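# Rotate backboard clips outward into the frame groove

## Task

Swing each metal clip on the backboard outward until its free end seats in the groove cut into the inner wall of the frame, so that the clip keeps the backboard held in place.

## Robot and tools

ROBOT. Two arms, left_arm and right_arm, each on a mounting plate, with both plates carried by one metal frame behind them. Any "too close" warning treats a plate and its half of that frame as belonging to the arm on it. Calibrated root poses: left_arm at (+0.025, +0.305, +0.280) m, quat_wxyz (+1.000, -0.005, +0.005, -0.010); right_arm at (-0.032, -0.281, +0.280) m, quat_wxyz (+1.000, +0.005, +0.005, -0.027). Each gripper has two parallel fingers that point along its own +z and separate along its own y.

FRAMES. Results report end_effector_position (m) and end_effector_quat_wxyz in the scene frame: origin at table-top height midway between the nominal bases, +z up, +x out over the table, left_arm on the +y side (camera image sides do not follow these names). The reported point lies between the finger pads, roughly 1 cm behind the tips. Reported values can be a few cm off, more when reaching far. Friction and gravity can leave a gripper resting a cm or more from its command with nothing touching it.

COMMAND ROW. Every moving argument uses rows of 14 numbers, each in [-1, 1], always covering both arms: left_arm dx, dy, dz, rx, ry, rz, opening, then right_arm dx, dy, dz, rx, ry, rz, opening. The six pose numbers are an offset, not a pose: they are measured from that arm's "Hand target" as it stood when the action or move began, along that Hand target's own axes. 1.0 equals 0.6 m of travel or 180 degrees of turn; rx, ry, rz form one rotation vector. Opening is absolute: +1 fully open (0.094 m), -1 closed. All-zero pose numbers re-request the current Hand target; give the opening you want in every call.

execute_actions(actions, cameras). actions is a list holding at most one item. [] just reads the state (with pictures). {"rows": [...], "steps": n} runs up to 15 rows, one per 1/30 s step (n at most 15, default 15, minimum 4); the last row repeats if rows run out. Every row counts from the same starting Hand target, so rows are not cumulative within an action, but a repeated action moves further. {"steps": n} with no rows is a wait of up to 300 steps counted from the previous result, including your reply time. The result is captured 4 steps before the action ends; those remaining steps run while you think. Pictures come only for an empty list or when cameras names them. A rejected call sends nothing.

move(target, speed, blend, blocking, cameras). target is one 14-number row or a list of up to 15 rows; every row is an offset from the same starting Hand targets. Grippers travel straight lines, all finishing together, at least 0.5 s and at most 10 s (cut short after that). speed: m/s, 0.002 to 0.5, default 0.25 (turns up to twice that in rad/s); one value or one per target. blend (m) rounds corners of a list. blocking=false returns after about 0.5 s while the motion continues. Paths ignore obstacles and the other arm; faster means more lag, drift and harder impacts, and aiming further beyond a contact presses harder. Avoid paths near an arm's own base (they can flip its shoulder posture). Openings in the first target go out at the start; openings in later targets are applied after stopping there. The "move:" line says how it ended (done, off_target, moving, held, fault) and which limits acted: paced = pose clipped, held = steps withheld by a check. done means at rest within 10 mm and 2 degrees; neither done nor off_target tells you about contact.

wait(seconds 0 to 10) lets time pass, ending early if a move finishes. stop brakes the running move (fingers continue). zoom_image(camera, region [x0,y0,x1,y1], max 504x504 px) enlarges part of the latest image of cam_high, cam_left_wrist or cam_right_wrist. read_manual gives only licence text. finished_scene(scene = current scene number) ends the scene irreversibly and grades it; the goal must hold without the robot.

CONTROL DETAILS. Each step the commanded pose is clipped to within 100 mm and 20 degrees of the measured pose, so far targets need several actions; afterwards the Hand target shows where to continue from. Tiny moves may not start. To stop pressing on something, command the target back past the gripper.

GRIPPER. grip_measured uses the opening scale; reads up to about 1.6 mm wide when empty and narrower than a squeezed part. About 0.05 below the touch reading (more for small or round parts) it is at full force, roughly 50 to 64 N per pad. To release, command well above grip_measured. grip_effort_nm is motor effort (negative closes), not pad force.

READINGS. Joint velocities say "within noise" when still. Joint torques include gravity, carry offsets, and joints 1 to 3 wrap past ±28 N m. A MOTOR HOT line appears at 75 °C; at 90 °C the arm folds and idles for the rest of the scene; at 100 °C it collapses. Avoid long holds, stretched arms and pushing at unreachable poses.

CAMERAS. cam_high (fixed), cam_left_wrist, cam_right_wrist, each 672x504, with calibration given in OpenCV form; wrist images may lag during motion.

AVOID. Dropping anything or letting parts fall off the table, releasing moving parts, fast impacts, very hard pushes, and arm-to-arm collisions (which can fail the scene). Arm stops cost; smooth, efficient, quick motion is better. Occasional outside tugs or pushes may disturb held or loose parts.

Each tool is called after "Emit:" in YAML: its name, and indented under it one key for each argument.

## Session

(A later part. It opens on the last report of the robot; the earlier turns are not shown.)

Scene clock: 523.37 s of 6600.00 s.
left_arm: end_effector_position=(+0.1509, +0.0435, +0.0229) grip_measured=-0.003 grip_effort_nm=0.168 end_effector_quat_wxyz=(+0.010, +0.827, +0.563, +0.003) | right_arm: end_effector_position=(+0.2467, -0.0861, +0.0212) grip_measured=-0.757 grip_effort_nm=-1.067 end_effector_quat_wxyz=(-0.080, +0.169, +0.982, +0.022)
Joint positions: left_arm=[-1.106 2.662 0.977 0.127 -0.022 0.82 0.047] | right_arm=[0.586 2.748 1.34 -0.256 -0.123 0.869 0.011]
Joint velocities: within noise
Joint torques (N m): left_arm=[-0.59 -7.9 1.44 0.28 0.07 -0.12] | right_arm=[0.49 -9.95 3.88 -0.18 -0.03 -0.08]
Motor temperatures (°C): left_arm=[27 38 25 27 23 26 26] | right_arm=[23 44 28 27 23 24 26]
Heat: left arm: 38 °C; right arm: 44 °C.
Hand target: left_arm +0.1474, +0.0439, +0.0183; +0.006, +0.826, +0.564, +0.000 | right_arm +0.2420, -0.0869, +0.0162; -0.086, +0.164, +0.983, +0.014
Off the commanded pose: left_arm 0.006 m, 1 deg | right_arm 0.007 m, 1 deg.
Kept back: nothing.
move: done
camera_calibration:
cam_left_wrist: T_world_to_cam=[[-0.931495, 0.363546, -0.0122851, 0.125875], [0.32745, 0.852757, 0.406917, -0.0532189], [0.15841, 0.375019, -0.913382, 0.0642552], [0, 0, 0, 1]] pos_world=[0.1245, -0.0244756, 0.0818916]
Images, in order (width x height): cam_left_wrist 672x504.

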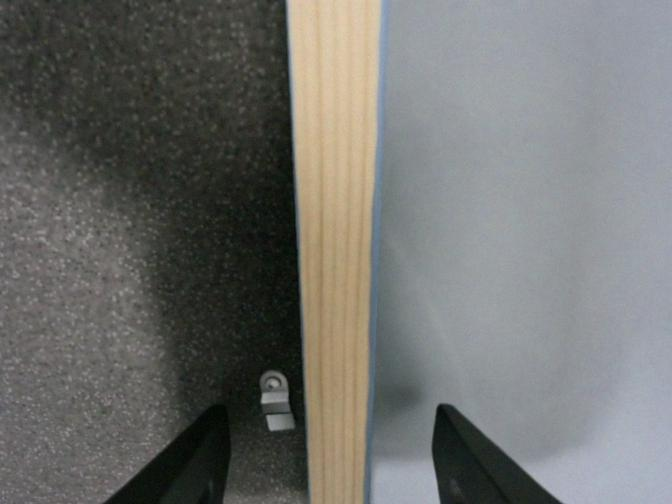

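Emit:
move:
  target:
    - [-0.004,-0.0015,0.003,0,0,0,0.0, 0,0,0,0,0,0,-0.8]
    - [-0.004,-0.0015,0.004,0,0,0,-0.3, 0,0,0,0,0,0,-0.8]
    - [-0.003,-0.0015,0.004,0,0,0,-0.5, 0,0,0,0,0,0,-0.8]
  speed: 0.06
  cameras: ["cam_left_wrist"]

Emit:
zoom_image:
  camera: "cam_left_wrist"
  region: [150, 300, 450, 500]

Scene clock: 526.00 s of 6600.00 s.
left_arm: end_effector_position=(+0.1512, +0.0392, +0.0214) grip_measured=-0.497 grip_effort_nm=-0.149 end_effector_quat_wxyz=(+0.014, +0.826, +0.563, +0.004) | right_arm: end_effector_position=(+0.2462, -0.0868, +0.0212) grip_measured=-0.757 grip_effort_nm=-1.062 end_effector_quat_wxyz=(-0.081, +0.169, +0.982, +0.020)
Joint positions: left_arm=[-1.113 2.669 0.987 0.133 -0.026 0.811 0.024] | right_arm=[0.586 2.748 1.34 -0.259 -0.121 0.867 0.011]
Joint velocities: within noise
Joint torques (N m): left_arm=[-0.53 -7.8 1.22 0.26 0.11 -0.11] | right_arm=[0.64 -9.83 3.69 -0.17 -0.02 -0.06]
Motor temperatures (°C): left_arm=[27 38 25 27 23 26 26] | right_arm=[23 44 28 27 23 24 26]
Heat: left arm: 38 °C; right arm: 44 °C.
Hand target: left_arm +0.1461, +0.0425, +0.0160; +0.006, +0.826, +0.564, +0.000 | right_arm +0.2420, -0.0869, +0.0162; -0.086, +0.164, +0.983, +0.014
Off the commanded pose: left_arm 0.008 m, 1 deg | right_arm 0.007 m, 1 deg.
Kept back: nothing.
move: done
camera_calibration:
cam_left_wrist: T_world_to_cam=[[-0.932002, 0.361826, -0.0213149, 0.1281], [0.323167, 0.856173, 0.403151, -0.048453], [0.16412, 0.368849, -0.914885, 0.0638588], [0, 0, 0, 1]] pos_world=[0.124567, -0.0284199, 0.0806878]
Images, in order (width x height): cam_left_wrist 672x504.

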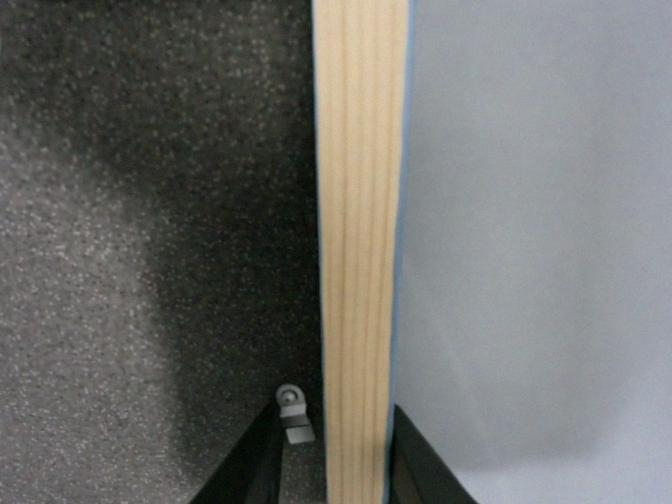

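Scaled by 1.680 from the camera's 672x504 image, which has a finer 960x720 frame.

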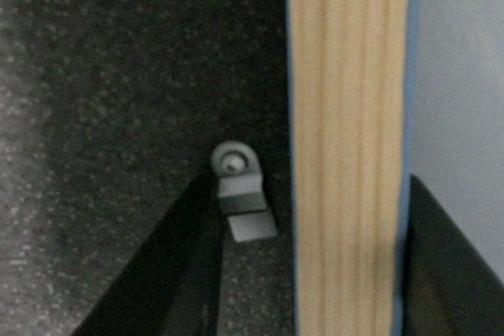

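Emit:
move:
  target:
    - [0,0,-0.012,0,0,0,-0.42, 0,0,0,0,0,0,-0.8]
    - [0.004,0,-0.012,0,0,0,-0.42, 0,0,0,0,0,0,-0.8]
    - [0.003,0,-0.002,0,0,0,-0.5, 0,0,0,0,0,0,-0.8]
  speed: 0.06
  cameras: ["cam_left_wrist"]

Emit:
zoom_image:
  camera: "cam_left_wrist"
  region: [150, 300, 450, 500]

Scene clock: 528.13 s of 6600.00 s.
left_arm: end_effector_position=(+0.1510, +0.0408, +0.0212) grip_measured=-0.497 grip_effort_nm=-0.139 end_effector_quat_wxyz=(+0.014, +0.826, +0.564, +0.005) | right_arm: end_effector_position=(+0.2460, -0.0869, +0.0213) grip_measured=-0.757 grip_effort_nm=-1.067 end_effector_quat_wxyz=(-0.081, +0.168, +0.982, +0.020)
Joint positions: left_arm=[-1.113 2.669 0.982 0.138 -0.028 0.811 0.024] | right_arm=[0.586 2.748 1.34 -0.26 -0.121 0.866 0.011]
Joint velocities: within noise
Joint torques (N m): left_arm=[-0.18 -8.21 1.05 0.24 0.12 -0.06] | right_arm=[0.65 -9.72 3.74 -0.14 -0.02 -0.04]
Motor temperatures (°C): left_arm=[27 37 25 27 23 26 26] | right_arm=[23 43 28 27 23 24 26]
Heat: left arm: 37 °C; right arm: 43 °C.
Hand target: left_arm +0.1468, +0.0440, +0.0172; +0.007, +0.826, +0.564, +0.000 | right_arm +0.2420, -0.0869, +0.0162; -0.086, +0.164, +0.983, +0.014
Off the commanded pose: left_arm 0.007 m, 1 deg | right_arm 0.006 m, 1 deg.
Kept back: nothing.
move: done
camera_calibration:
cam_left_wrist: T_world_to_cam=[[-0.931981, 0.361802, -0.0226195, 0.127299], [0.322347, 0.85566, 0.404894, -0.0495104], [0.165846, 0.370062, -0.914084, 0.0628343], [0, 0, 0, 1]] pos_world=[0.124178, -0.0269454, 0.0803617]
Images, in order (width x height): cam_left_wrist 672x504.

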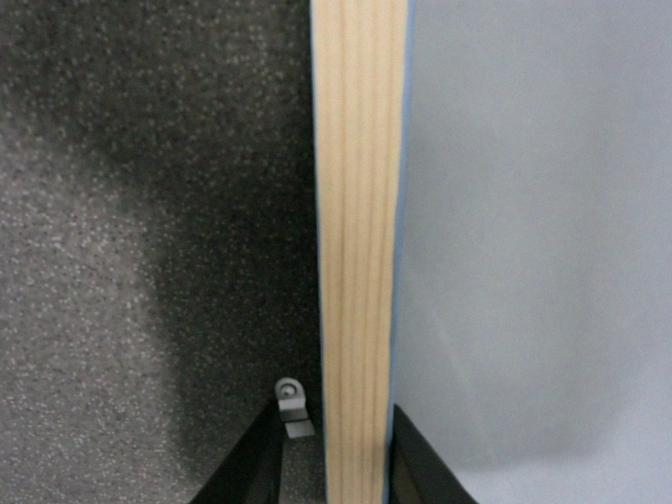

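Scaled by 1.680 from the camera's 672x504 image, which has a finer 960x720 frame.

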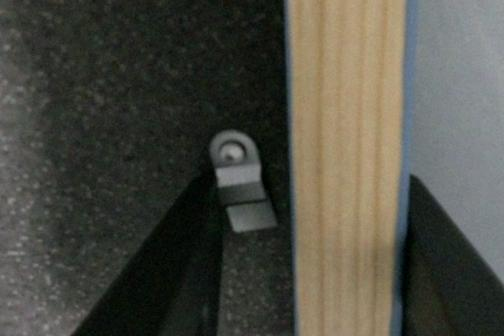

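Emit:
move:
  target:
    - [0.002,0,0,0,0,0,-0.57, 0,0,0,0,0,0,-0.8]
    - [0.002,0,0,0,0,0,-0.62, 0,0,0,0,0,0,-0.8]
  speed: 0.05
  cameras: ["cam_left_wrist"]

Emit:
zoom_image:
  camera: "cam_left_wrist"
  region: [150, 300, 450, 500]

Scene clock: 530.27 s of 6600.00 s.
left_arm: end_effector_position=(+0.1503, +0.0408, +0.0212) grip_measured=-0.615 grip_effort_nm=-0.222 end_effector_quat_wxyz=(+0.014, +0.826, +0.563, +0.004) | right_arm: end_effector_position=(+0.2461, -0.0872, +0.0212) grip_measured=-0.757 grip_effort_nm=-1.072 end_effector_quat_wxyz=(-0.080, +0.168, +0.982, +0.019)
Joint positions: left_arm=[-1.113 2.669 0.982 0.137 -0.025 0.811 0.018] | right_arm=[0.586 2.748 1.34 -0.26 -0.119 0.866 0.011]
Joint velocities: within noise
Joint torques (N m): left_arm=[0.06 -8.24 0.8 0.28 0.1 -0.03] | right_arm=[0.64 -9.81 3.74 -0.11 -0.05 -0.04]
Motor temperatures (°C): left_arm=[27 37 25 27 23 26 26] | right_arm=[23 43 28 27 23 24 26]
Heat: left arm: 37 °C; right arm: 43 °C.
Hand target: left_arm +0.1472, +0.0452, +0.0171; +0.007, +0.826, +0.564, +0.000 | right_arm +0.2420, -0.0869, +0.0162; -0.086, +0.164, +0.983, +0.014
Off the commanded pose: left_arm 0.007 m, 1 deg | right_arm 0.006 m, 1 deg.
Kept back: nothing.
move: done
camera_calibration:
cam_left_wrist: T_world_to_cam=[[-0.932015, 0.361885, -0.0196856, 0.126657], [0.323741, 0.855733, 0.403624, -0.0495155], [0.162911, 0.369811, -0.914713, 0.0633775], [0, 0, 0, 1]] pos_world=[0.123751, -0.0269009, 0.0804512]
Images, in order (width x height): cam_left_wrist 672x504.

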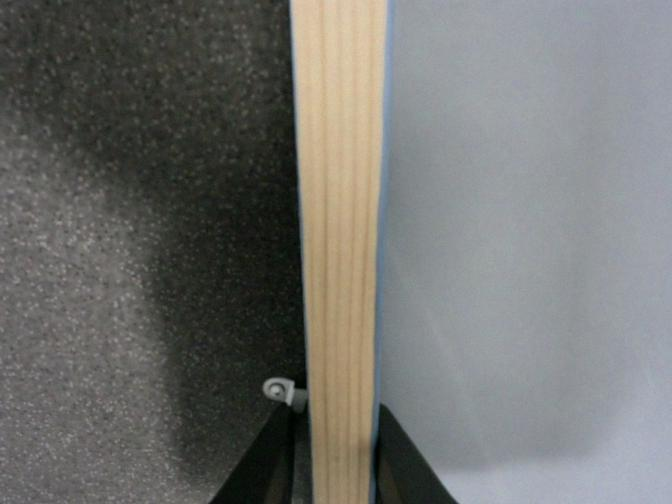

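Scaled by 1.680 from the camera's 672x504 image, which has a finer 960x720 frame.

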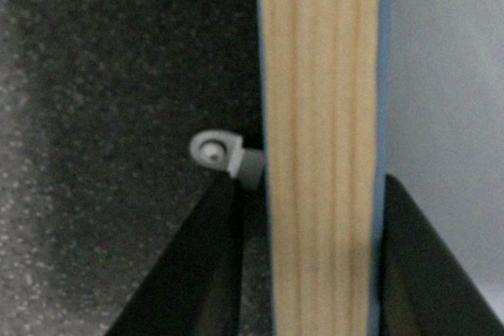

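Emit:
move:
  target:
    - [0,0,0,0,0,0,-0.68, 0,0,0,0,0,0,-0.8]
    - [0,0,0,0,0,0,-0.74, 0,0,0,0,0,0,-0.8]
  speed: 0.05
  cameras: ["cam_left_wrist"]

Emit:
zoom_image:
  camera: "cam_left_wrist"
  region: [150, 300, 450, 500]

Scene clock: 532.40 s of 6600.00 s.
left_arm: end_effector_position=(+0.1491, +0.0417, +0.0211) grip_measured=-0.738 grip_effort_nm=-0.716 end_effector_quat_wxyz=(+0.011, +0.826, +0.564, +0.002) | right_arm: end_effector_position=(+0.2464, -0.0877, +0.0212) grip_measured=-0.757 grip_effort_nm=-1.072 end_effector_quat_wxyz=(-0.079, +0.168, +0.982, +0.018)
Joint positions: left_arm=[-1.113 2.669 0.982 0.132 -0.021 0.81 0.012] | right_arm=[0.586 2.748 1.34 -0.26 -0.116 0.866 0.011]
Joint velocities: within noise
Joint torques (N m): left_arm=[0.06 -8.23 0.79 0.32 0.06 -0.03] | right_arm=[0.61 -9.77 3.79 -0.15 -0.09 -0.06]
Motor temperatures (°C): left_arm=[27 37 25 27 23 26 26] | right_arm=[23 43 28 27 23 24 26]
Heat: left arm: 37 °C; right arm: 43 °C.
Hand target: left_arm +0.1472, +0.0452, +0.0171; +0.006, +0.826, +0.564, +0.000 | right_arm +0.2420, -0.0869, +0.0162; -0.086, +0.164, +0.983, +0.014
Off the commanded pose: left_arm 0.006 m, 1 deg | right_arm 0.007 m, 1 deg.
Kept back: nothing.
move: done
camera_calibration:
cam_left_wrist: T_world_to_cam=[[-0.932468, 0.361031, -0.0126431, 0.125066], [0.32543, 0.854683, 0.404491, -0.0501422], [0.15684, 0.373061, -0.914455, 0.0639554], [0, 0, 0, 1]] pos_world=[0.122907, -0.0261563, 0.0803476]
Images, in order (width x height): cam_left_wrist 672x504.

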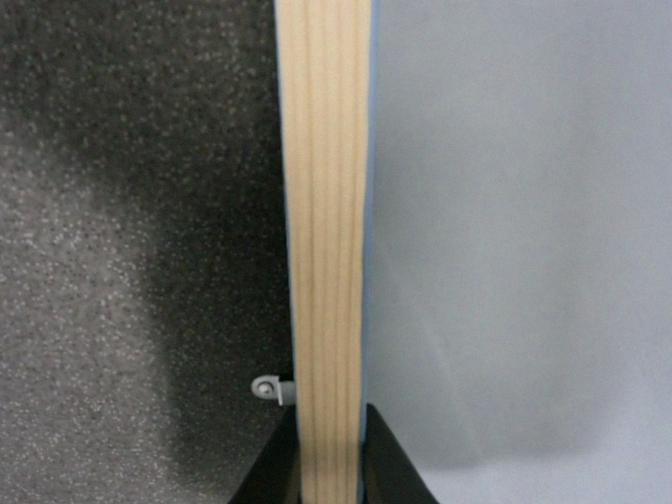

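Scaled by 1.680 from the camera's 672x504 image, which has a finer 960x720 frame.

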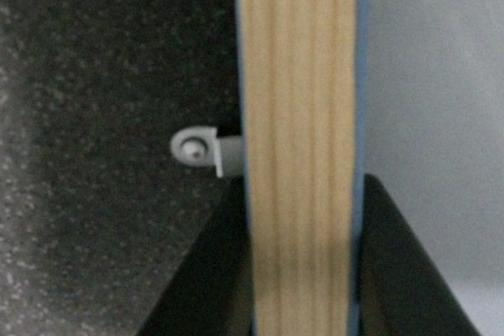

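Emit:
move:
  target:
    - [0,0,-0.01,0,0,0,-0.5, 0,0,0,0,0,0,-0.4]
    - [0,0,-0.15,0,0,0,-0.3, 0,0,-0.15,0,0,0,-0.3]
    - [0.05,0,-0.2,0,0,0,-0.3, -0.1,-0.15,-0.2,0,-0.0556,0,-0.3]
  speed: 0.15
  cameras: ["cam_left_wrist","cam_right_wrist"]

Emit:
zoom_image:
  camera: "cam_left_wrist"
  region: [100, 100, 500, 400]

Scene clock: 537.13 s of 6600.00 s.
left_arm: end_effector_position=(+0.1583, +0.0725, +0.1321) grip_measured=-0.303 grip_effort_nm=0.168 end_effector_quat_wxyz=(+0.008, +0.824, +0.566, +0.003) | right_arm: end_effector_position=(+0.2834, -0.1963, +0.1181) grip_measured=-0.301 grip_effort_nm=0.046 end_effector_quat_wxyz=(-0.015, +0.168, +0.986, +0.001)
Joint positions: left_arm=[-1.039 2.185 0.751 -0.127 -0.021 0.879 0.033] | right_arm=[0.306 2.35 1.069 -0.311 -0.002 0.59 0.033]
Joint velocities: within noise
Joint torques (N m): left_arm=[0.2 -10.04 1.48 0.12 0.07 0.05] | right_arm=[0.18 -12 2.33 0.22 0.15 -0.05]
Motor temperatures (°C): left_arm=[27 37 25 27 23 26 26] | right_arm=[23 44 28 27 23 24 26]
Heat: left arm: 37 °C; right arm: 44 °C.
Hand target: left_arm +0.1572, +0.0744, +0.1369; +0.006, +0.826, +0.564, +0.000 | right_arm +0.2884, -0.1980, +0.1239; +0.000, +0.164, +0.986, +0.000
Off the commanded pose: left_arm 0.005 m, 1 deg | right_arm 0.008 m, 2 deg.
Kept back: nothing.
move: done
camera_calibration:
cam_left_wrist: T_world_to_cam=[[-0.934383, 0.356151, -0.00917854, 0.124217], [0.32145, 0.853891, 0.409315, -0.12428], [0.153616, 0.379507, -0.912347, 0.152309], [0, 0, 0, 1]] pos_world=[0.132619, 0.00407916, 0.190969]
cam_right_wrist: T_world_to_cam=[[-0.327135, -0.944977, -0.00107353, -0.0916019], [-0.836025, 0.288887, 0.466482, 0.275504], [-0.440505, 0.1535, -0.88453, 0.34491], [0, 0, 0, 1]] pos_world=[0.352297, -0.219095, 0.176467]
Images, in order (width x height): cam_left_wrist 672x504, cam_right_wrist 672x504.

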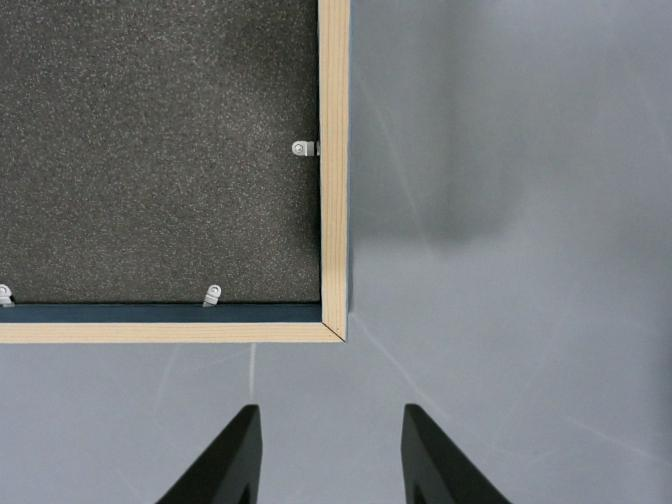

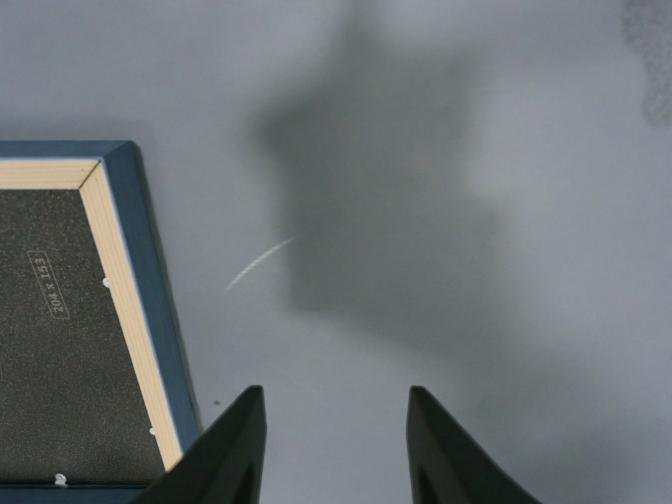

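Scaled by 1.260 from the camera's 672x504 image, which has a finer 960x720 frame.

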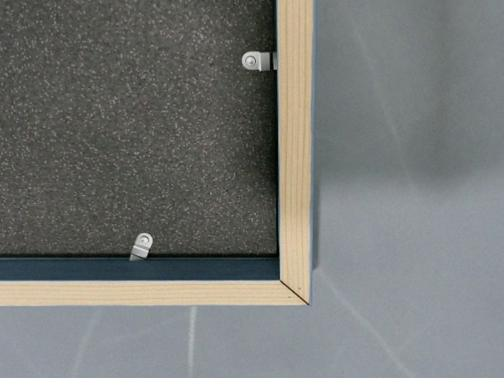

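Emit:
move:
  target: [0.065,0.12,0.03,0,0,-0.512,-0.0, 0,0,0,0,0,0,-0.3]
  speed: 0.3
  cameras: ["cam_left_wrist"]

Scene clock: 540.90 s of 6600.00 s.
left_arm: end_effector_position=(+0.2379, +0.0847, +0.1218) grip_measured=-0.003 grip_effort_nm=0.164 end_effector_quat_wxyz=(+0.011, +0.174, +0.985, -0.006) | right_arm: end_effector_position=(+0.2838, -0.1961, +0.1180) grip_measured=-0.301 grip_effort_nm=0.037 end_effector_quat_wxyz=(-0.014, +0.167, +0.986, +0.002)
Joint positions: left_arm=[-0.787 2.284 0.915 -0.179 -0.017 -0.457 0.047] | right_arm=[0.306 2.35 1.069 -0.308 -0.002 0.588 0.033]
Joint velocities: within noise
Joint torques (N m): left_arm=[0.16 -7.71 3.78 0.13 0.06 -0.12] | right_arm=[0.05 -11.97 2.55 0.15 0.15 -0.1]
Motor temperatures (°C): left_arm=[27 37 25 27 23 26 26] | right_arm=[23 45 28 27 23 24 25]
Heat: left arm: 37 °C; right arm: 45 °C.
Hand target: left_arm +0.2385, +0.0844, +0.1194; +0.004, +0.166, +0.986, -0.005 | right_arm +0.2883, -0.1980, +0.1239; +0.000, +0.164, +0.986, +0.000
Off the commanded pose: left_arm 0.002 m, 1 deg | right_arm 0.008 m, 2 deg.
Kept back: nothing.
move: done
camera_calibration:
cam_left_wrist: T_world_to_cam=[[-0.340034, -0.940288, 0.0153277, 0.159577], [-0.863596, 0.318669, 0.390708, 0.173455], [-0.372263, 0.119617, -0.920387, 0.274112], [0, 0, 0, 1]] pos_world=[0.306098, 0.0619852, 0.182073]
Images, in order (width x height): cam_left_wrist 672x504.

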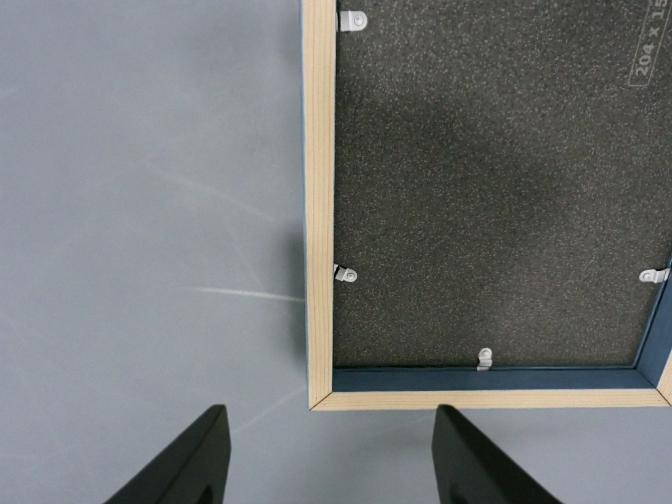

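Emit:
move:
  target: [-0.003,0.008,0.12,0,0,0,-0.0, 0,0,0,0,0,0,-0.3]
  speed: 0.15
  cameras: ["cam_left_wrist"]

Scene clock: 542.27 s of 6600.00 s.
left_arm: end_effector_position=(+0.2387, +0.0903, +0.0505) grip_measured=-0.003 grip_effort_nm=0.168 end_effector_quat_wxyz=(+0.001, +0.165, +0.986, +0.001) | right_arm: end_effector_position=(+0.2838, -0.1961, +0.1180) grip_measured=-0.301 grip_effort_nm=0.046 end_effector_quat_wxyz=(-0.014, +0.167, +0.986, +0.002)
Joint positions: left_arm=[-0.769 2.56 1 -0.01 -0.017 -0.457 0.047] | right_arm=[0.306 2.35 1.069 -0.308 -0.002 0.587 0.033]
Joint velocities: within noise
Joint torques (N m): left_arm=[0.23 -8.53 2.35 0.35 0.05 0.03] | right_arm=[0.13 -12.1 2.51 0.14 0.14 -0.07]
Motor temperatures (°C): left_arm=[27 37 25 27 23 26 26] | right_arm=[23 45 28 27 23 24 25]
Heat: left arm: 37 °C; right arm: 45 °C.
Hand target: left_arm +0.2423, +0.0875, +0.0474; +0.005, +0.167, +0.986, -0.005 | right_arm +0.2883, -0.1980, +0.1239; +0.000, +0.164, +0.986, +0.000
Off the commanded pose: left_arm 0.005 m, 1 deg | right_arm 0.008 m, 2 deg.
Kept back: nothing.
move: done
camera_calibration:
cam_left_wrist: T_world_to_cam=[[-0.322901, -0.946421, 0.00473632, 0.163181], [-0.862437, 0.296301, 0.410375, 0.20101], [-0.389791, 0.128426, -0.911905, 0.211112], [0, 0, 0, 1]] pos_world=[0.308339, 0.0677665, 0.109252]
Images, in order (width x height): cam_left_wrist 672x504.

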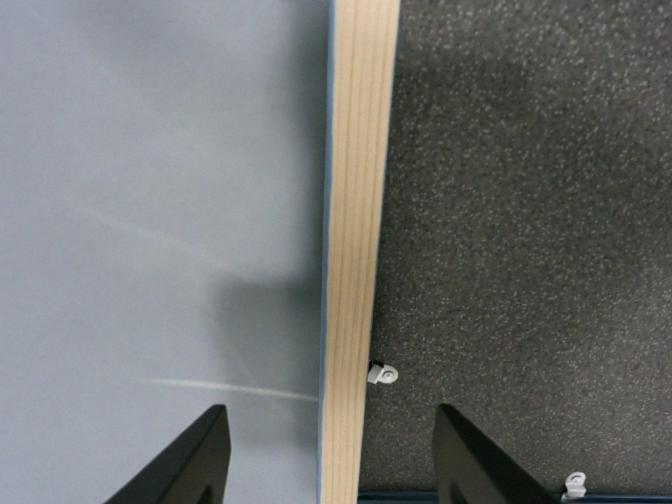

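Emit:
move:
  target:
    - [-0.006,-0.003,0.03,0,0,0.008,-0.0, 0,0,0,0,0,0,-0.3]
    - [-0.006,-0.003,0.054,0,0,0.008,-0.0, 0,0,0,0,0,0,-0.3]
  speed: 0.08
  cameras: ["cam_left_wrist"]

Emit:
zoom_image:
  camera: "cam_left_wrist"
  region: [250, 300, 550, 500]

Scene clock: 543.30 s of 6600.00 s.
left_arm: end_effector_position=(+0.2427, +0.0860, +0.0212) grip_measured=-0.003 grip_effort_nm=0.164 end_effector_quat_wxyz=(+0.001, +0.177, +0.984, +0.000) | right_arm: end_effector_position=(+0.2838, -0.1961, +0.1180) grip_measured=-0.301 grip_effort_nm=0.051 end_effector_quat_wxyz=(-0.014, +0.167, +0.986, +0.002)
Joint positions: left_arm=[-0.767 2.678 1.078 0.03 -0.014 -0.431 0.047] | right_arm=[0.306 2.35 1.069 -0.308 -0.002 0.587 0.033]
Joint velocities: within noise
Joint torques (N m): left_arm=[0.14 -7.98 2.25 0.42 0.04 0.03] | right_arm=[0.01 -12.14 2.39 0.16 0.17 -0.07]
Motor temperatures (°C): left_arm=[27 37 25 27 23 26 26] | right_arm=[23 45 28 27 23 24 25]
Heat: left arm: 37 °C; right arm: 45 °C.
Hand target: left_arm +0.2453, +0.0844, +0.0150; +0.004, +0.179, +0.984, -0.005 | right_arm +0.2883, -0.1980, +0.1239; +0.000, +0.164, +0.986, +0.000
Off the commanded pose: left_arm 0.007 m, 1 deg | right_arm 0.008 m, 2 deg.
Kept back: nothing.
move: done
camera_calibration:
cam_left_wrist: T_world_to_cam=[[-0.345539, -0.938379, 0.00691647, 0.165309], [-0.854488, 0.317677, 0.411013, 0.21388], [-0.387883, 0.136111, -0.911603, 0.185369], [0, 0, 0, 1]] pos_world=[0.31178, 0.0619473, 0.0799322]
Images, in order (width x height): cam_left_wrist 672x504.

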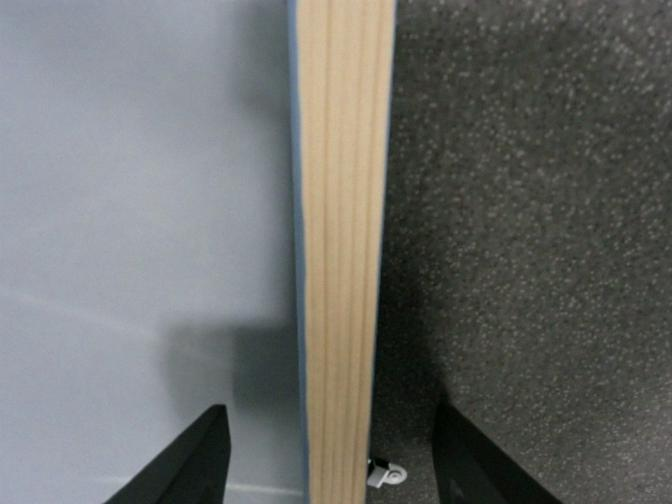

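Scaled by 1.680 from the camera's 672x504 image, which has a finer 960x720 frame.

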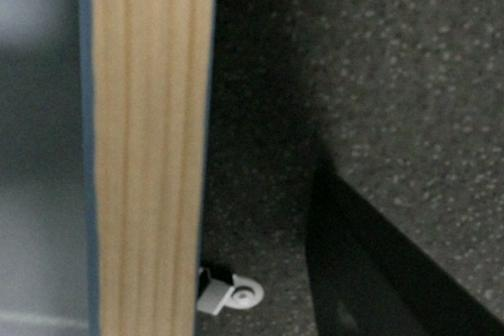

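Emit:
move:
  target:
    - [0,0,-0.012,0,0,0,-0.0, 0,0,0,0,0,0,-0.3]
    - [-0.006,-0.001,-0.012,0,0,0,0.0, 0,0,0,0,0,0,-0.3]
    - [-0.006,-0.001,0,0,0,0,-0.3, 0,0,0,0,0,0,-0.3]
  speed: 0.06
  cameras: ["cam_left_wrist"]

Emit:
zoom_image:
  camera: "cam_left_wrist"
  region: [250, 300, 550, 500]

Scene clock: 544.90 s of 6600.00 s.
left_arm: end_effector_position=(+0.2476, +0.0805, +0.0212) grip_measured=-0.297 grip_effort_nm=-0.120 end_effector_quat_wxyz=(+0.005, +0.178, +0.984, -0.006) | right_arm: end_effector_position=(+0.2839, -0.1961, +0.1180) grip_measured=-0.301 grip_effort_nm=0.046 end_effector_quat_wxyz=(-0.014, +0.167, +0.986, +0.002)
Joint positions: left_arm=[-0.765 2.682 1.095 0.03 -0.01 -0.427 0.033] | right_arm=[0.306 2.35 1.069 -0.308 -0.002 0.587 0.033]
Joint velocities: within noise
Joint torques (N m): left_arm=[0.29 -8.13 2.21 0.32 -0.02 0.03] | right_arm=[-0.12 -12.05 2.67 0.18 0.15 -0.03]
Motor temperatures (°C): left_arm=[27 37 25 27 23 26 26] | right_arm=[23 46 28 27 23 24 25]
Heat: left arm: 37 °C; right arm: 46 °C.
Hand target: left_arm +0.2485, +0.0826, +0.0150; +0.005, +0.179, +0.984, -0.004 | right_arm +0.2883, -0.1980, +0.1239; +0.000, +0.164, +0.986, +0.000
Off the commanded pose: left_arm 0.007 m, 0 deg | right_arm 0.008 m, 2 deg.
Kept back: nothing.
move: done
camera_calibration:
cam_left_wrist: T_world_to_cam=[[-0.347619, -0.937476, 0.0172968, 0.162062], [-0.856432, 0.324969, 0.401148, 0.219955], [-0.381688, 0.124633, -0.91585, 0.187492], [0, 0, 0, 1]] pos_world=[0.316276, 0.0570824, 0.0806768]
Images, in order (width x height): cam_left_wrist 672x504.

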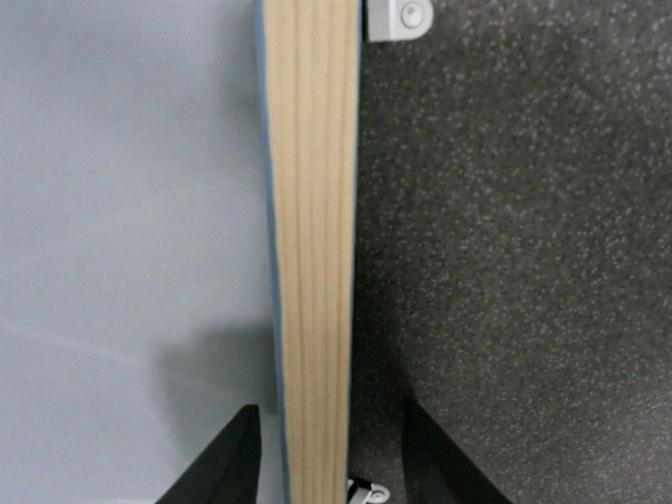

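Scaled by 1.680 from the camera's 672x504 image, which has a finer 960x720 frame.

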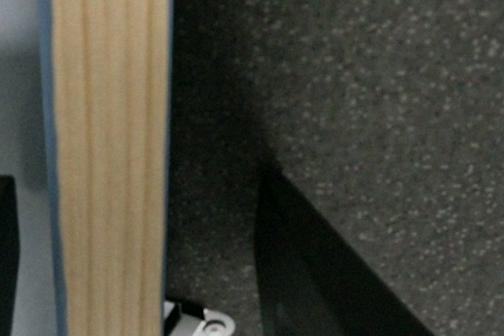

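Emit:
move:
  target:
    - [0,0,-0.012,0,0,0,-0.2, 0,0,0,0,0,0,-0.3]
    - [0.0045,0.004,-0.012,0,0,0,-0.2, 0,0,0,0,0,0,-0.3]
    - [0.0045,0.004,0,0,0,0,-0.3, 0,0,0,0,0,0,-0.3]
  speed: 0.06
  cameras: ["cam_left_wrist"]

Emit:
zoom_image:
  camera: "cam_left_wrist"
  region: [250, 300, 550, 500]

Scene clock: 547.10 s of 6600.00 s.
left_arm: end_effector_position=(+0.2473, +0.0807, +0.0210) grip_measured=-0.297 grip_effort_nm=-0.125 end_effector_quat_wxyz=(+0.005, +0.178, +0.984, -0.009) | right_arm: end_effector_position=(+0.2839, -0.1961, +0.1180) grip_measured=-0.301 grip_effort_nm=0.042 end_effector_quat_wxyz=(-0.014, +0.167, +0.986, +0.002)
Joint positions: left_arm=[-0.762 2.682 1.09 0.039 -0.004 -0.424 0.033] | right_arm=[0.306 2.35 1.069 -0.308 -0.002 0.587 0.033]
Joint velocities: within noise
Joint torques (N m): left_arm=[0.35 -8.34 1.4 0.36 -0.08 0.03] | right_arm=[0.24 -12.18 2.54 0.17 0.16 -0.04]
Motor temperatures (°C): left_arm=[27 37 25 27 23 26 26] | right_arm=[23 46 28 27 23 24 25]
Heat: left arm: 37 °C; right arm: 46 °C.
Hand target: left_arm +0.2469, +0.0858, +0.0150; +0.005, +0.179, +0.984, -0.004 | right_arm +0.2883, -0.1980, +0.1239; +0.000, +0.164, +0.986, +0.000
Off the commanded pose: left_arm 0.008 m, 1 deg | right_arm 0.008 m, 2 deg.
Kept back: nothing.
move: done
camera_calibration:
cam_left_wrist: T_world_to_cam=[[-0.347274, -0.93746, 0.0238775, 0.161943], [-0.855902, 0.32726, 0.400415, 0.219428], [-0.383187, 0.118617, -0.916023, 0.187962], [0, 0, 0, 1]] pos_world=[0.316072, 0.0577092, 0.0804482]
Images, in order (width x height): cam_left_wrist 672x504.

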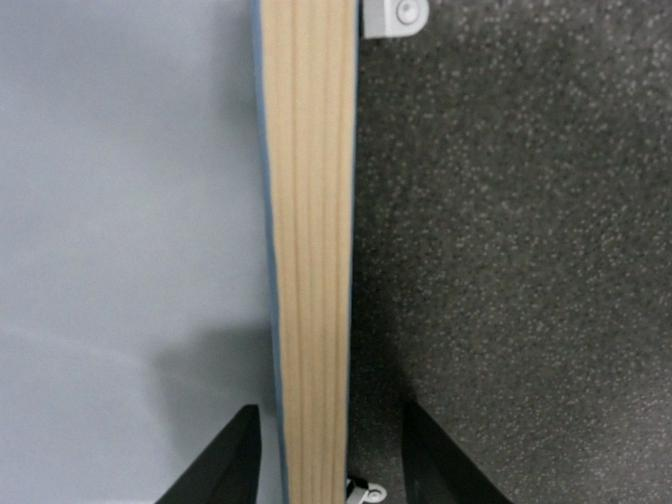

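Scaled by 1.680 from the camera's 672x504 image, which has a finer 960x720 frame.

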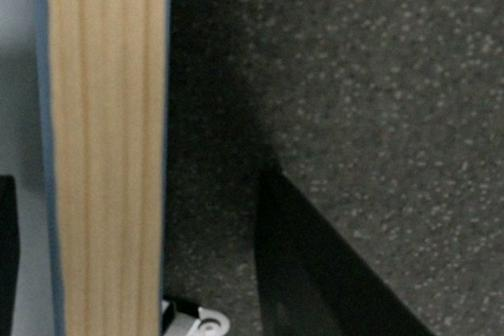

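Emit:
move:
  target:
    - [0,0,-0.025,0,0,0,-0.1, 0,0,0,0,0,0,-0.3]
    - [0.005,0.003,-0.025,0,0,0,-0.1, 0,0,0,0,0,0,-0.3]
    - [0.005,0.003,-0.003,0,0,0,-0.2, 0,0,0,0,0,0,-0.3]
  speed: 0.06
  cameras: ["cam_left_wrist"]

Emit:
zoom_image:
  camera: "cam_left_wrist"
  region: [250, 300, 550, 500]

Scene clock: 548.63 s of 6600.00 s.
left_arm: end_effector_position=(+0.2394, +0.0896, +0.0210) grip_measured=-0.197 grip_effort_nm=-0.125 end_effector_quat_wxyz=(-0.002, +0.177, +0.984, -0.004) | right_arm: end_effector_position=(+0.2839, -0.1961, +0.1180) grip_measured=-0.301 grip_effort_nm=0.046 end_effector_quat_wxyz=(-0.014, +0.167, +0.986, +0.002)
Joint positions: left_arm=[-0.76 2.675 1.057 0.048 -0.004 -0.423 0.038] | right_arm=[0.306 2.35 1.069 -0.308 -0.002 0.587 0.033]
Joint velocities: within noise
Joint torques (N m): left_arm=[0.25 -8.38 2.33 0.33 -0.08 0.03] | right_arm=[-0.02 -12.04 2.65 0.18 0.17 -0.02]
Motor temperatures (°C): left_arm=[27 37 25 27 23 26 26] | right_arm=[23 46 28 27 23 24 25]
Heat: left arm: 37 °C; right arm: 46 °C.
Hand target: left_arm +0.2445, +0.0886, +0.0167; +0.004, +0.179, +0.984, -0.004 | right_arm +0.2883, -0.1980, +0.1239; +0.000, +0.164, +0.986, +0.000
Off the commanded pose: left_arm 0.007 m, 1 deg | right_arm 0.008 m, 2 deg.
Kept back: nothing.
move: done
camera_calibration:
cam_left_wrist: T_world_to_cam=[[-0.346179, -0.938028, 0.0162478, 0.167485], [-0.851223, 0.321331, 0.414929, 0.208883], [-0.394436, 0.129809, -0.909709, 0.185536], [0, 0, 0, 1]] pos_world=[0.308968, 0.0659008, 0.079391]
Images, in order (width x height): cam_left_wrist 672x504.

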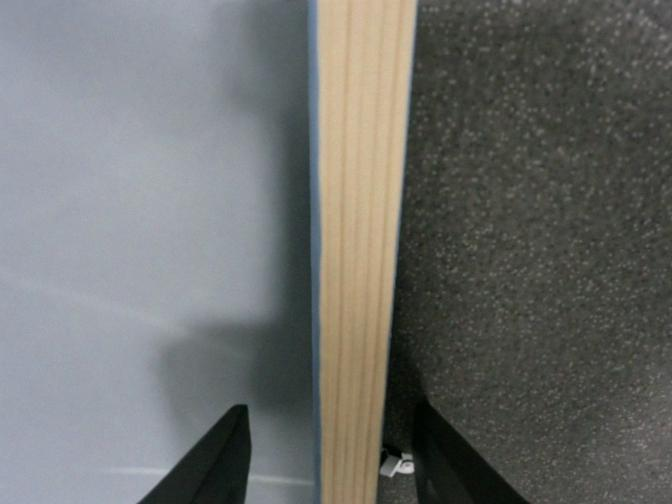

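Scaled by 1.680 from the camera's 672x504 image, which has a finer 960x720 frame.

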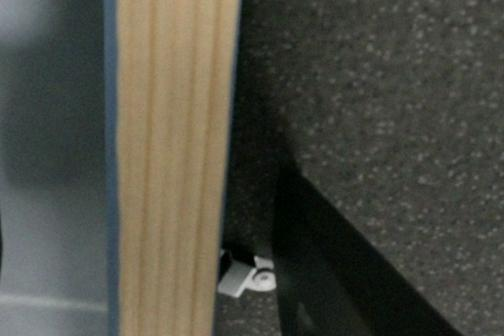

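Emit:
move:
  target:
    - [0,0,-0.03,0,0,0,-0.0, 0,0,0,0,0,0,-0.3]
    - [-0.0053,-0.0045,-0.03,0,0,0,-0.0, 0,0,0,0,0,0,-0.3]
    - [-0.0053,-0.0045,-0.003,0,0,0,-0.2, 0,0,0,0,0,0,-0.3]
  speed: 0.06
  cameras: ["cam_left_wrist"]

Emit:
zoom_image:
  camera: "cam_left_wrist"
  region: [250, 300, 550, 500]

Scene clock: 550.57 s of 6600.00 s.
left_arm: end_effector_position=(+0.2452, +0.0839, +0.0227) grip_measured=-0.197 grip_effort_nm=-0.125 end_effector_quat_wxyz=(+0.002, +0.177, +0.984, -0.008) | right_arm: end_effector_position=(+0.2839, -0.1961, +0.1180) grip_measured=-0.301 grip_effort_nm=0.037 end_effector_quat_wxyz=(-0.014, +0.167, +0.986, +0.002)
Joint positions: left_arm=[-0.76 2.673 1.077 0.038 -0.004 -0.423 0.038] | right_arm=[0.306 2.35 1.069 -0.308 -0.002 0.587 0.033]
Joint velocities: within noise
Joint torques (N m): left_arm=[-0.06 -8.62 2.02 0.3 -0.08 0] | right_arm=[0.14 -11.99 2.47 0.17 0.13 -0.07]
Motor temperatures (°C): left_arm=[27 37 25 27 23 26 26] | right_arm=[23 47 28 27 23 24 25]
Heat: left arm: 37 °C; right arm: 47 °C.
Hand target: left_arm +0.2465, +0.0850, +0.0186; +0.004, +0.179, +0.984, -0.004 | right_arm +0.2883, -0.1980, +0.1239; +0.000, +0.164, +0.986, +0.000
Off the commanded pose: left_arm 0.005 m, 0 deg | right_arm 0.008 m, 2 deg.
Kept back: nothing.
move: done
camera_calibration:
cam_left_wrist: T_world_to_cam=[[-0.346541, -0.937797, 0.0211349, 0.164074], [-0.854601, 0.324927, 0.405068, 0.215702], [-0.386738, 0.122311, -0.914042, 0.188938], [0, 0, 0, 1]] pos_world=[0.314267, 0.0606713, 0.0818559]
Images, in order (width x height): cam_left_wrist 672x504.

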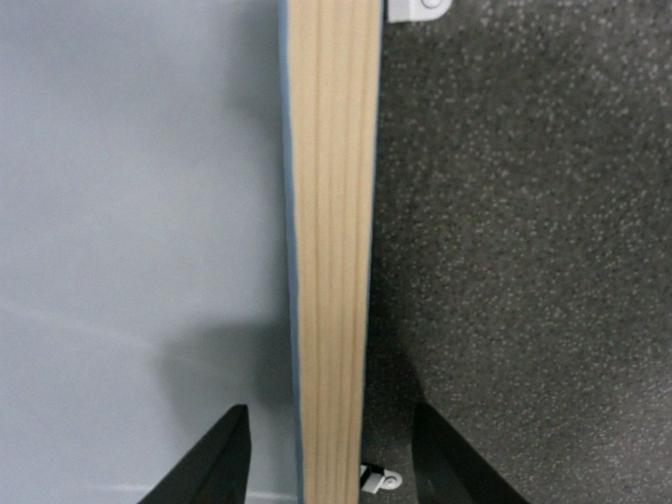

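Scaled by 1.680 from the camera's 672x504 image, which has a finer 960x720 frame.

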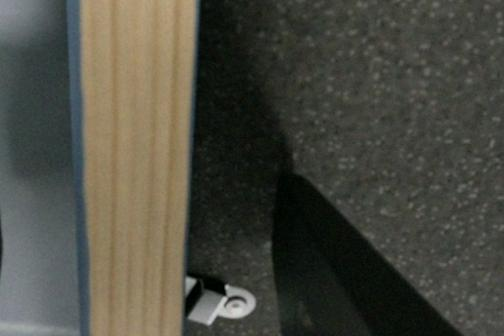

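Emit:
move:
  target:
    - [0,0,-0.02,0,0,0,-0.2, 0,0,0,0,0,0,-0.3]
    - [0.004,0.001,-0.02,0,0,0,-0.2, 0,0,0,0,0,0,-0.3]
    - [0.004,0.001,-0.001,0,0,0,-0.2, 0,0,0,0,0,0,-0.3]
  speed: 0.06
  cameras: ["cam_left_wrist"]

Emit:
zoom_image:
  camera: "cam_left_wrist"
  region: [250, 300, 550, 500]

Scene clock: 551.57 s of 6600.00 s.
left_arm: end_effector_position=(+0.2417, +0.0875, +0.0230) grip_measured=-0.197 grip_effort_nm=-0.125 end_effector_quat_wxyz=(-0.001, +0.178, +0.984, -0.005) | right_arm: end_effector_position=(+0.2839, -0.1961, +0.1180) grip_measured=-0.301 grip_effort_nm=0.051 end_effector_quat_wxyz=(-0.014, +0.167, +0.986, +0.002)
Joint positions: left_arm=[-0.76 2.669 1.063 0.039 -0.004 -0.423 0.038] | right_arm=[0.306 2.35 1.069 -0.308 -0.002 0.587 0.033]
Joint velocities: within noise
Joint torques (N m): left_arm=[-0.16 -8.62 2.04 0.34 -0.08 -0.01] | right_arm=[0.24 -12.14 2.56 0.13 0.14 -0.09]
Motor temperatures (°C): left_arm=[27 37 25 27 23 26 26] | right_arm=[23 47 28 27 23 24 25]
Heat: left arm: 37 °C; right arm: 47 °C.
Hand target: left_arm +0.2446, +0.0863, +0.0192; +0.004, +0.179, +0.984, -0.005 | right_arm +0.2883, -0.1980, +0.1239; +0.000, +0.164, +0.986, +0.000
Off the commanded pose: left_arm 0.005 m, 1 deg | right_arm 0.008 m, 2 deg.
Kept back: nothing.
move: done
camera_calibration:
cam_left_wrist: T_world_to_cam=[[-0.346534, -0.937874, 0.01751, 0.166242], [-0.852012, 0.322508, 0.412387, 0.210798], [-0.392414, 0.127987, -0.91084, 0.188168], [0, 0, 0, 1]] pos_world=[0.311051, 0.0638465, 0.0815495]
Images, in order (width x height): cam_left_wrist 672x504.

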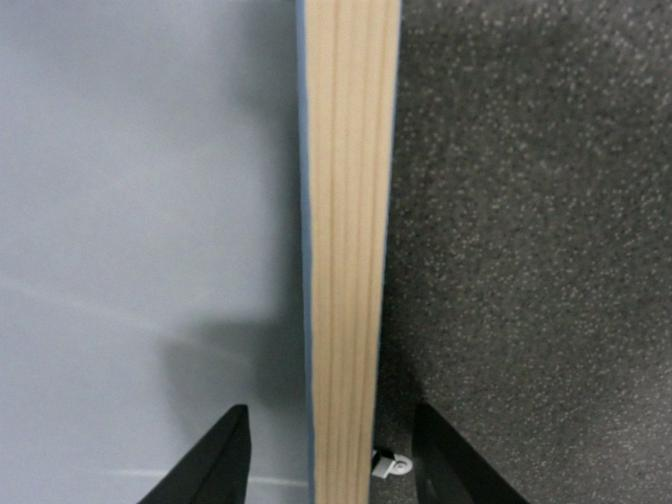

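Scaled by 1.680 from the camera's 672x504 image, which has a finer 960x720 frame.

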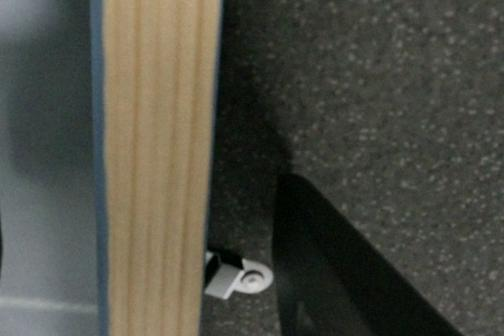

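Emit:
move:
  target:
    - [0,0,-0.02,0,0,0,-0.1, 0,0,0,0,0,0,-0.3]
    - [-0.002,-0.002,-0.02,0,0,0,-0.1, 0,0,0,0,0,0,-0.3]
    - [-0.002,-0.002,0.002,0,0,0,-0.1, 0,0,0,0,0,0,-0.3]
  speed: 0.06
  cameras: ["cam_left_wrist"]

Emit:
zoom_image:
  camera: "cam_left_wrist"
  region: [250, 300, 550, 500]

Scene clock: 553.30 s of 6600.00 s.
left_arm: end_effector_position=(+0.2439, +0.0852, +0.0225) grip_measured=-0.103 grip_effort_nm=0.168 end_effector_quat_wxyz=(+0.001, +0.178, +0.984, -0.007) | right_arm: end_effector_position=(+0.2839, -0.1961, +0.1180) grip_measured=-0.301 grip_effort_nm=0.046 end_effector_quat_wxyz=(-0.014, +0.167, +0.986, +0.002)
Joint positions: left_arm=[-0.76 2.673 1.072 0.039 -0.004 -0.423 0.042] | right_arm=[0.306 2.35 1.069 -0.308 -0.002 0.587 0.033]
Joint velocities: within noise
Joint torques (N m): left_arm=[-0.31 -8.44 2.14 0.31 -0.08 -0.04] | right_arm=[-0.03 -12.08 2.56 0.2 0.14 -0.03]
Motor temperatures (°C): left_arm=[27 37 25 27 23 26 26] | right_arm=[23 47 28 27 23 24 25]
Heat: left arm: 37 °C; right arm: 47 °C.
Hand target: left_arm +0.2453, +0.0848, +0.0180; +0.004, +0.179, +0.984, -0.005 | right_arm +0.2883, -0.1980, +0.1239; +0.000, +0.164, +0.986, +0.000
Off the commanded pose: left_arm 0.005 m, 0 deg | right_arm 0.008 m, 2 deg.
Kept back: nothing.
move: done
camera_calibration:
cam_left_wrist: T_world_to_cam=[[-0.346536, -0.93783, 0.0197165, 0.164889], [-0.853593, 0.323986, 0.407935, 0.213986], [-0.388962, 0.124534, -0.912798, 0.188368], [0, 0, 0, 1]] pos_world=[0.313065, 0.0618511, 0.0813987]
Images, in order (width x height): cam_left_wrist 672x504.

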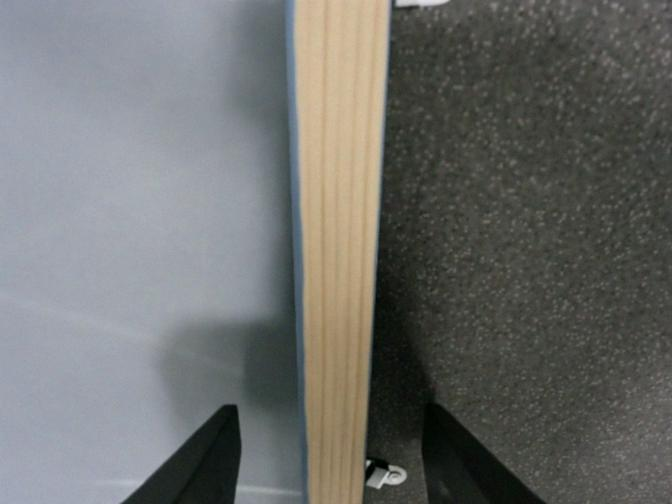

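Scaled by 1.680 from the camera's 672x504 image, which has a finer 960x720 frame.

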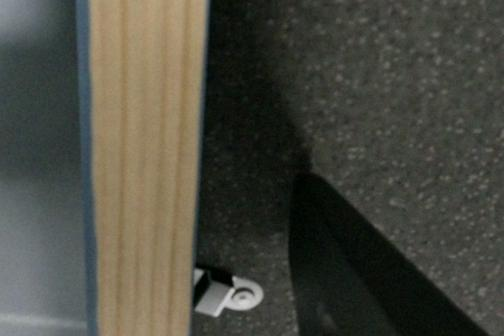

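Emit:
move:
  target:
    - [0,0,0.003,0,0,0,-0.45, 0,0,0,0,0,0,-0.3]
    - [0,0,0.003,0,0,0,-0.6, 0,0,0,0,0,0,-0.3]
  speed: 0.05
  cameras: ["cam_left_wrist"]

Emit:
zoom_image:
  camera: "cam_left_wrist"
  region: [250, 300, 550, 500]

Scene clock: 555.43 s of 6600.00 s.
left_arm: end_effector_position=(+0.2438, +0.0853, +0.0213) grip_measured=-0.597 grip_effort_nm=-0.125 end_effector_quat_wxyz=(+0.001, +0.178, +0.984, -0.006) | right_arm: end_effector_position=(+0.2839, -0.1961, +0.1180) grip_measured=-0.301 grip_effort_nm=0.042 end_effector_quat_wxyz=(-0.014, +0.167, +0.986, +0.002)
Joint positions: left_arm=[-0.76 2.677 1.075 0.04 -0.004 -0.423 0.019] | right_arm=[0.306 2.35 1.069 -0.308 -0.002 0.587 0.033]
Joint velocities: within noise
Joint torques (N m): left_arm=[-0.31 -8.27 2.21 0.33 -0.08 -0.04] | right_arm=[0.02 -11.99 2.52 0.19 0.16 -0.08]
Motor temperatures (°C): left_arm=[27 37 25 27 23 26 26] | right_arm=[23 47 28 27 23 24 25]
Heat: left arm: 37 °C; right arm: 47 °C.
Hand target: left_arm +0.2453, +0.0848, +0.0162; +0.004, +0.179, +0.984, -0.004 | right_arm +0.2883, -0.1980, +0.1239; +0.000, +0.164, +0.986, +0.000
Off the commanded pose: left_arm 0.005 m, 0 deg | right_arm 0.008 m, 2 deg.
Kept back: nothing.
move: done
camera_calibration:
cam_left_wrist: T_world_to_cam=[[-0.346535, -0.937836, 0.0194013, 0.164953], [-0.853369, 0.323776, 0.408572, 0.214314], [-0.389455, 0.125028, -0.91252, 0.187317], [0, 0, 0, 1]] pos_world=[0.313003, 0.0618891, 0.0801678]
Images, in order (width x height): cam_left_wrist 672x504.

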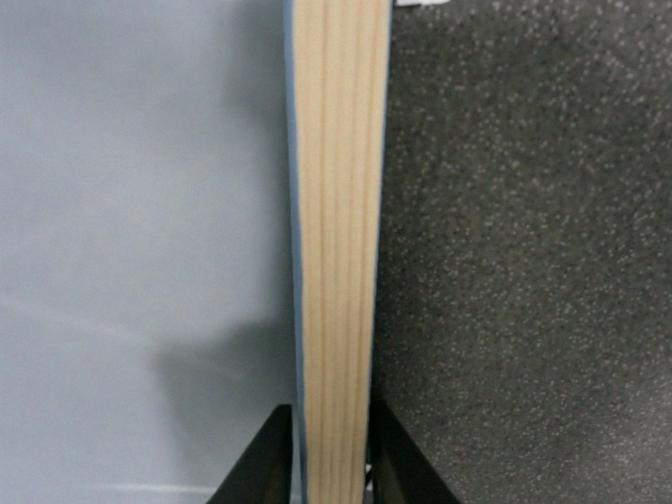

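Scaled by 1.680 from the camera's 672x504 image, which has a finer 960x720 frame.

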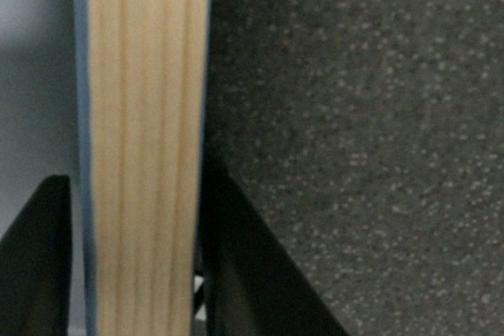

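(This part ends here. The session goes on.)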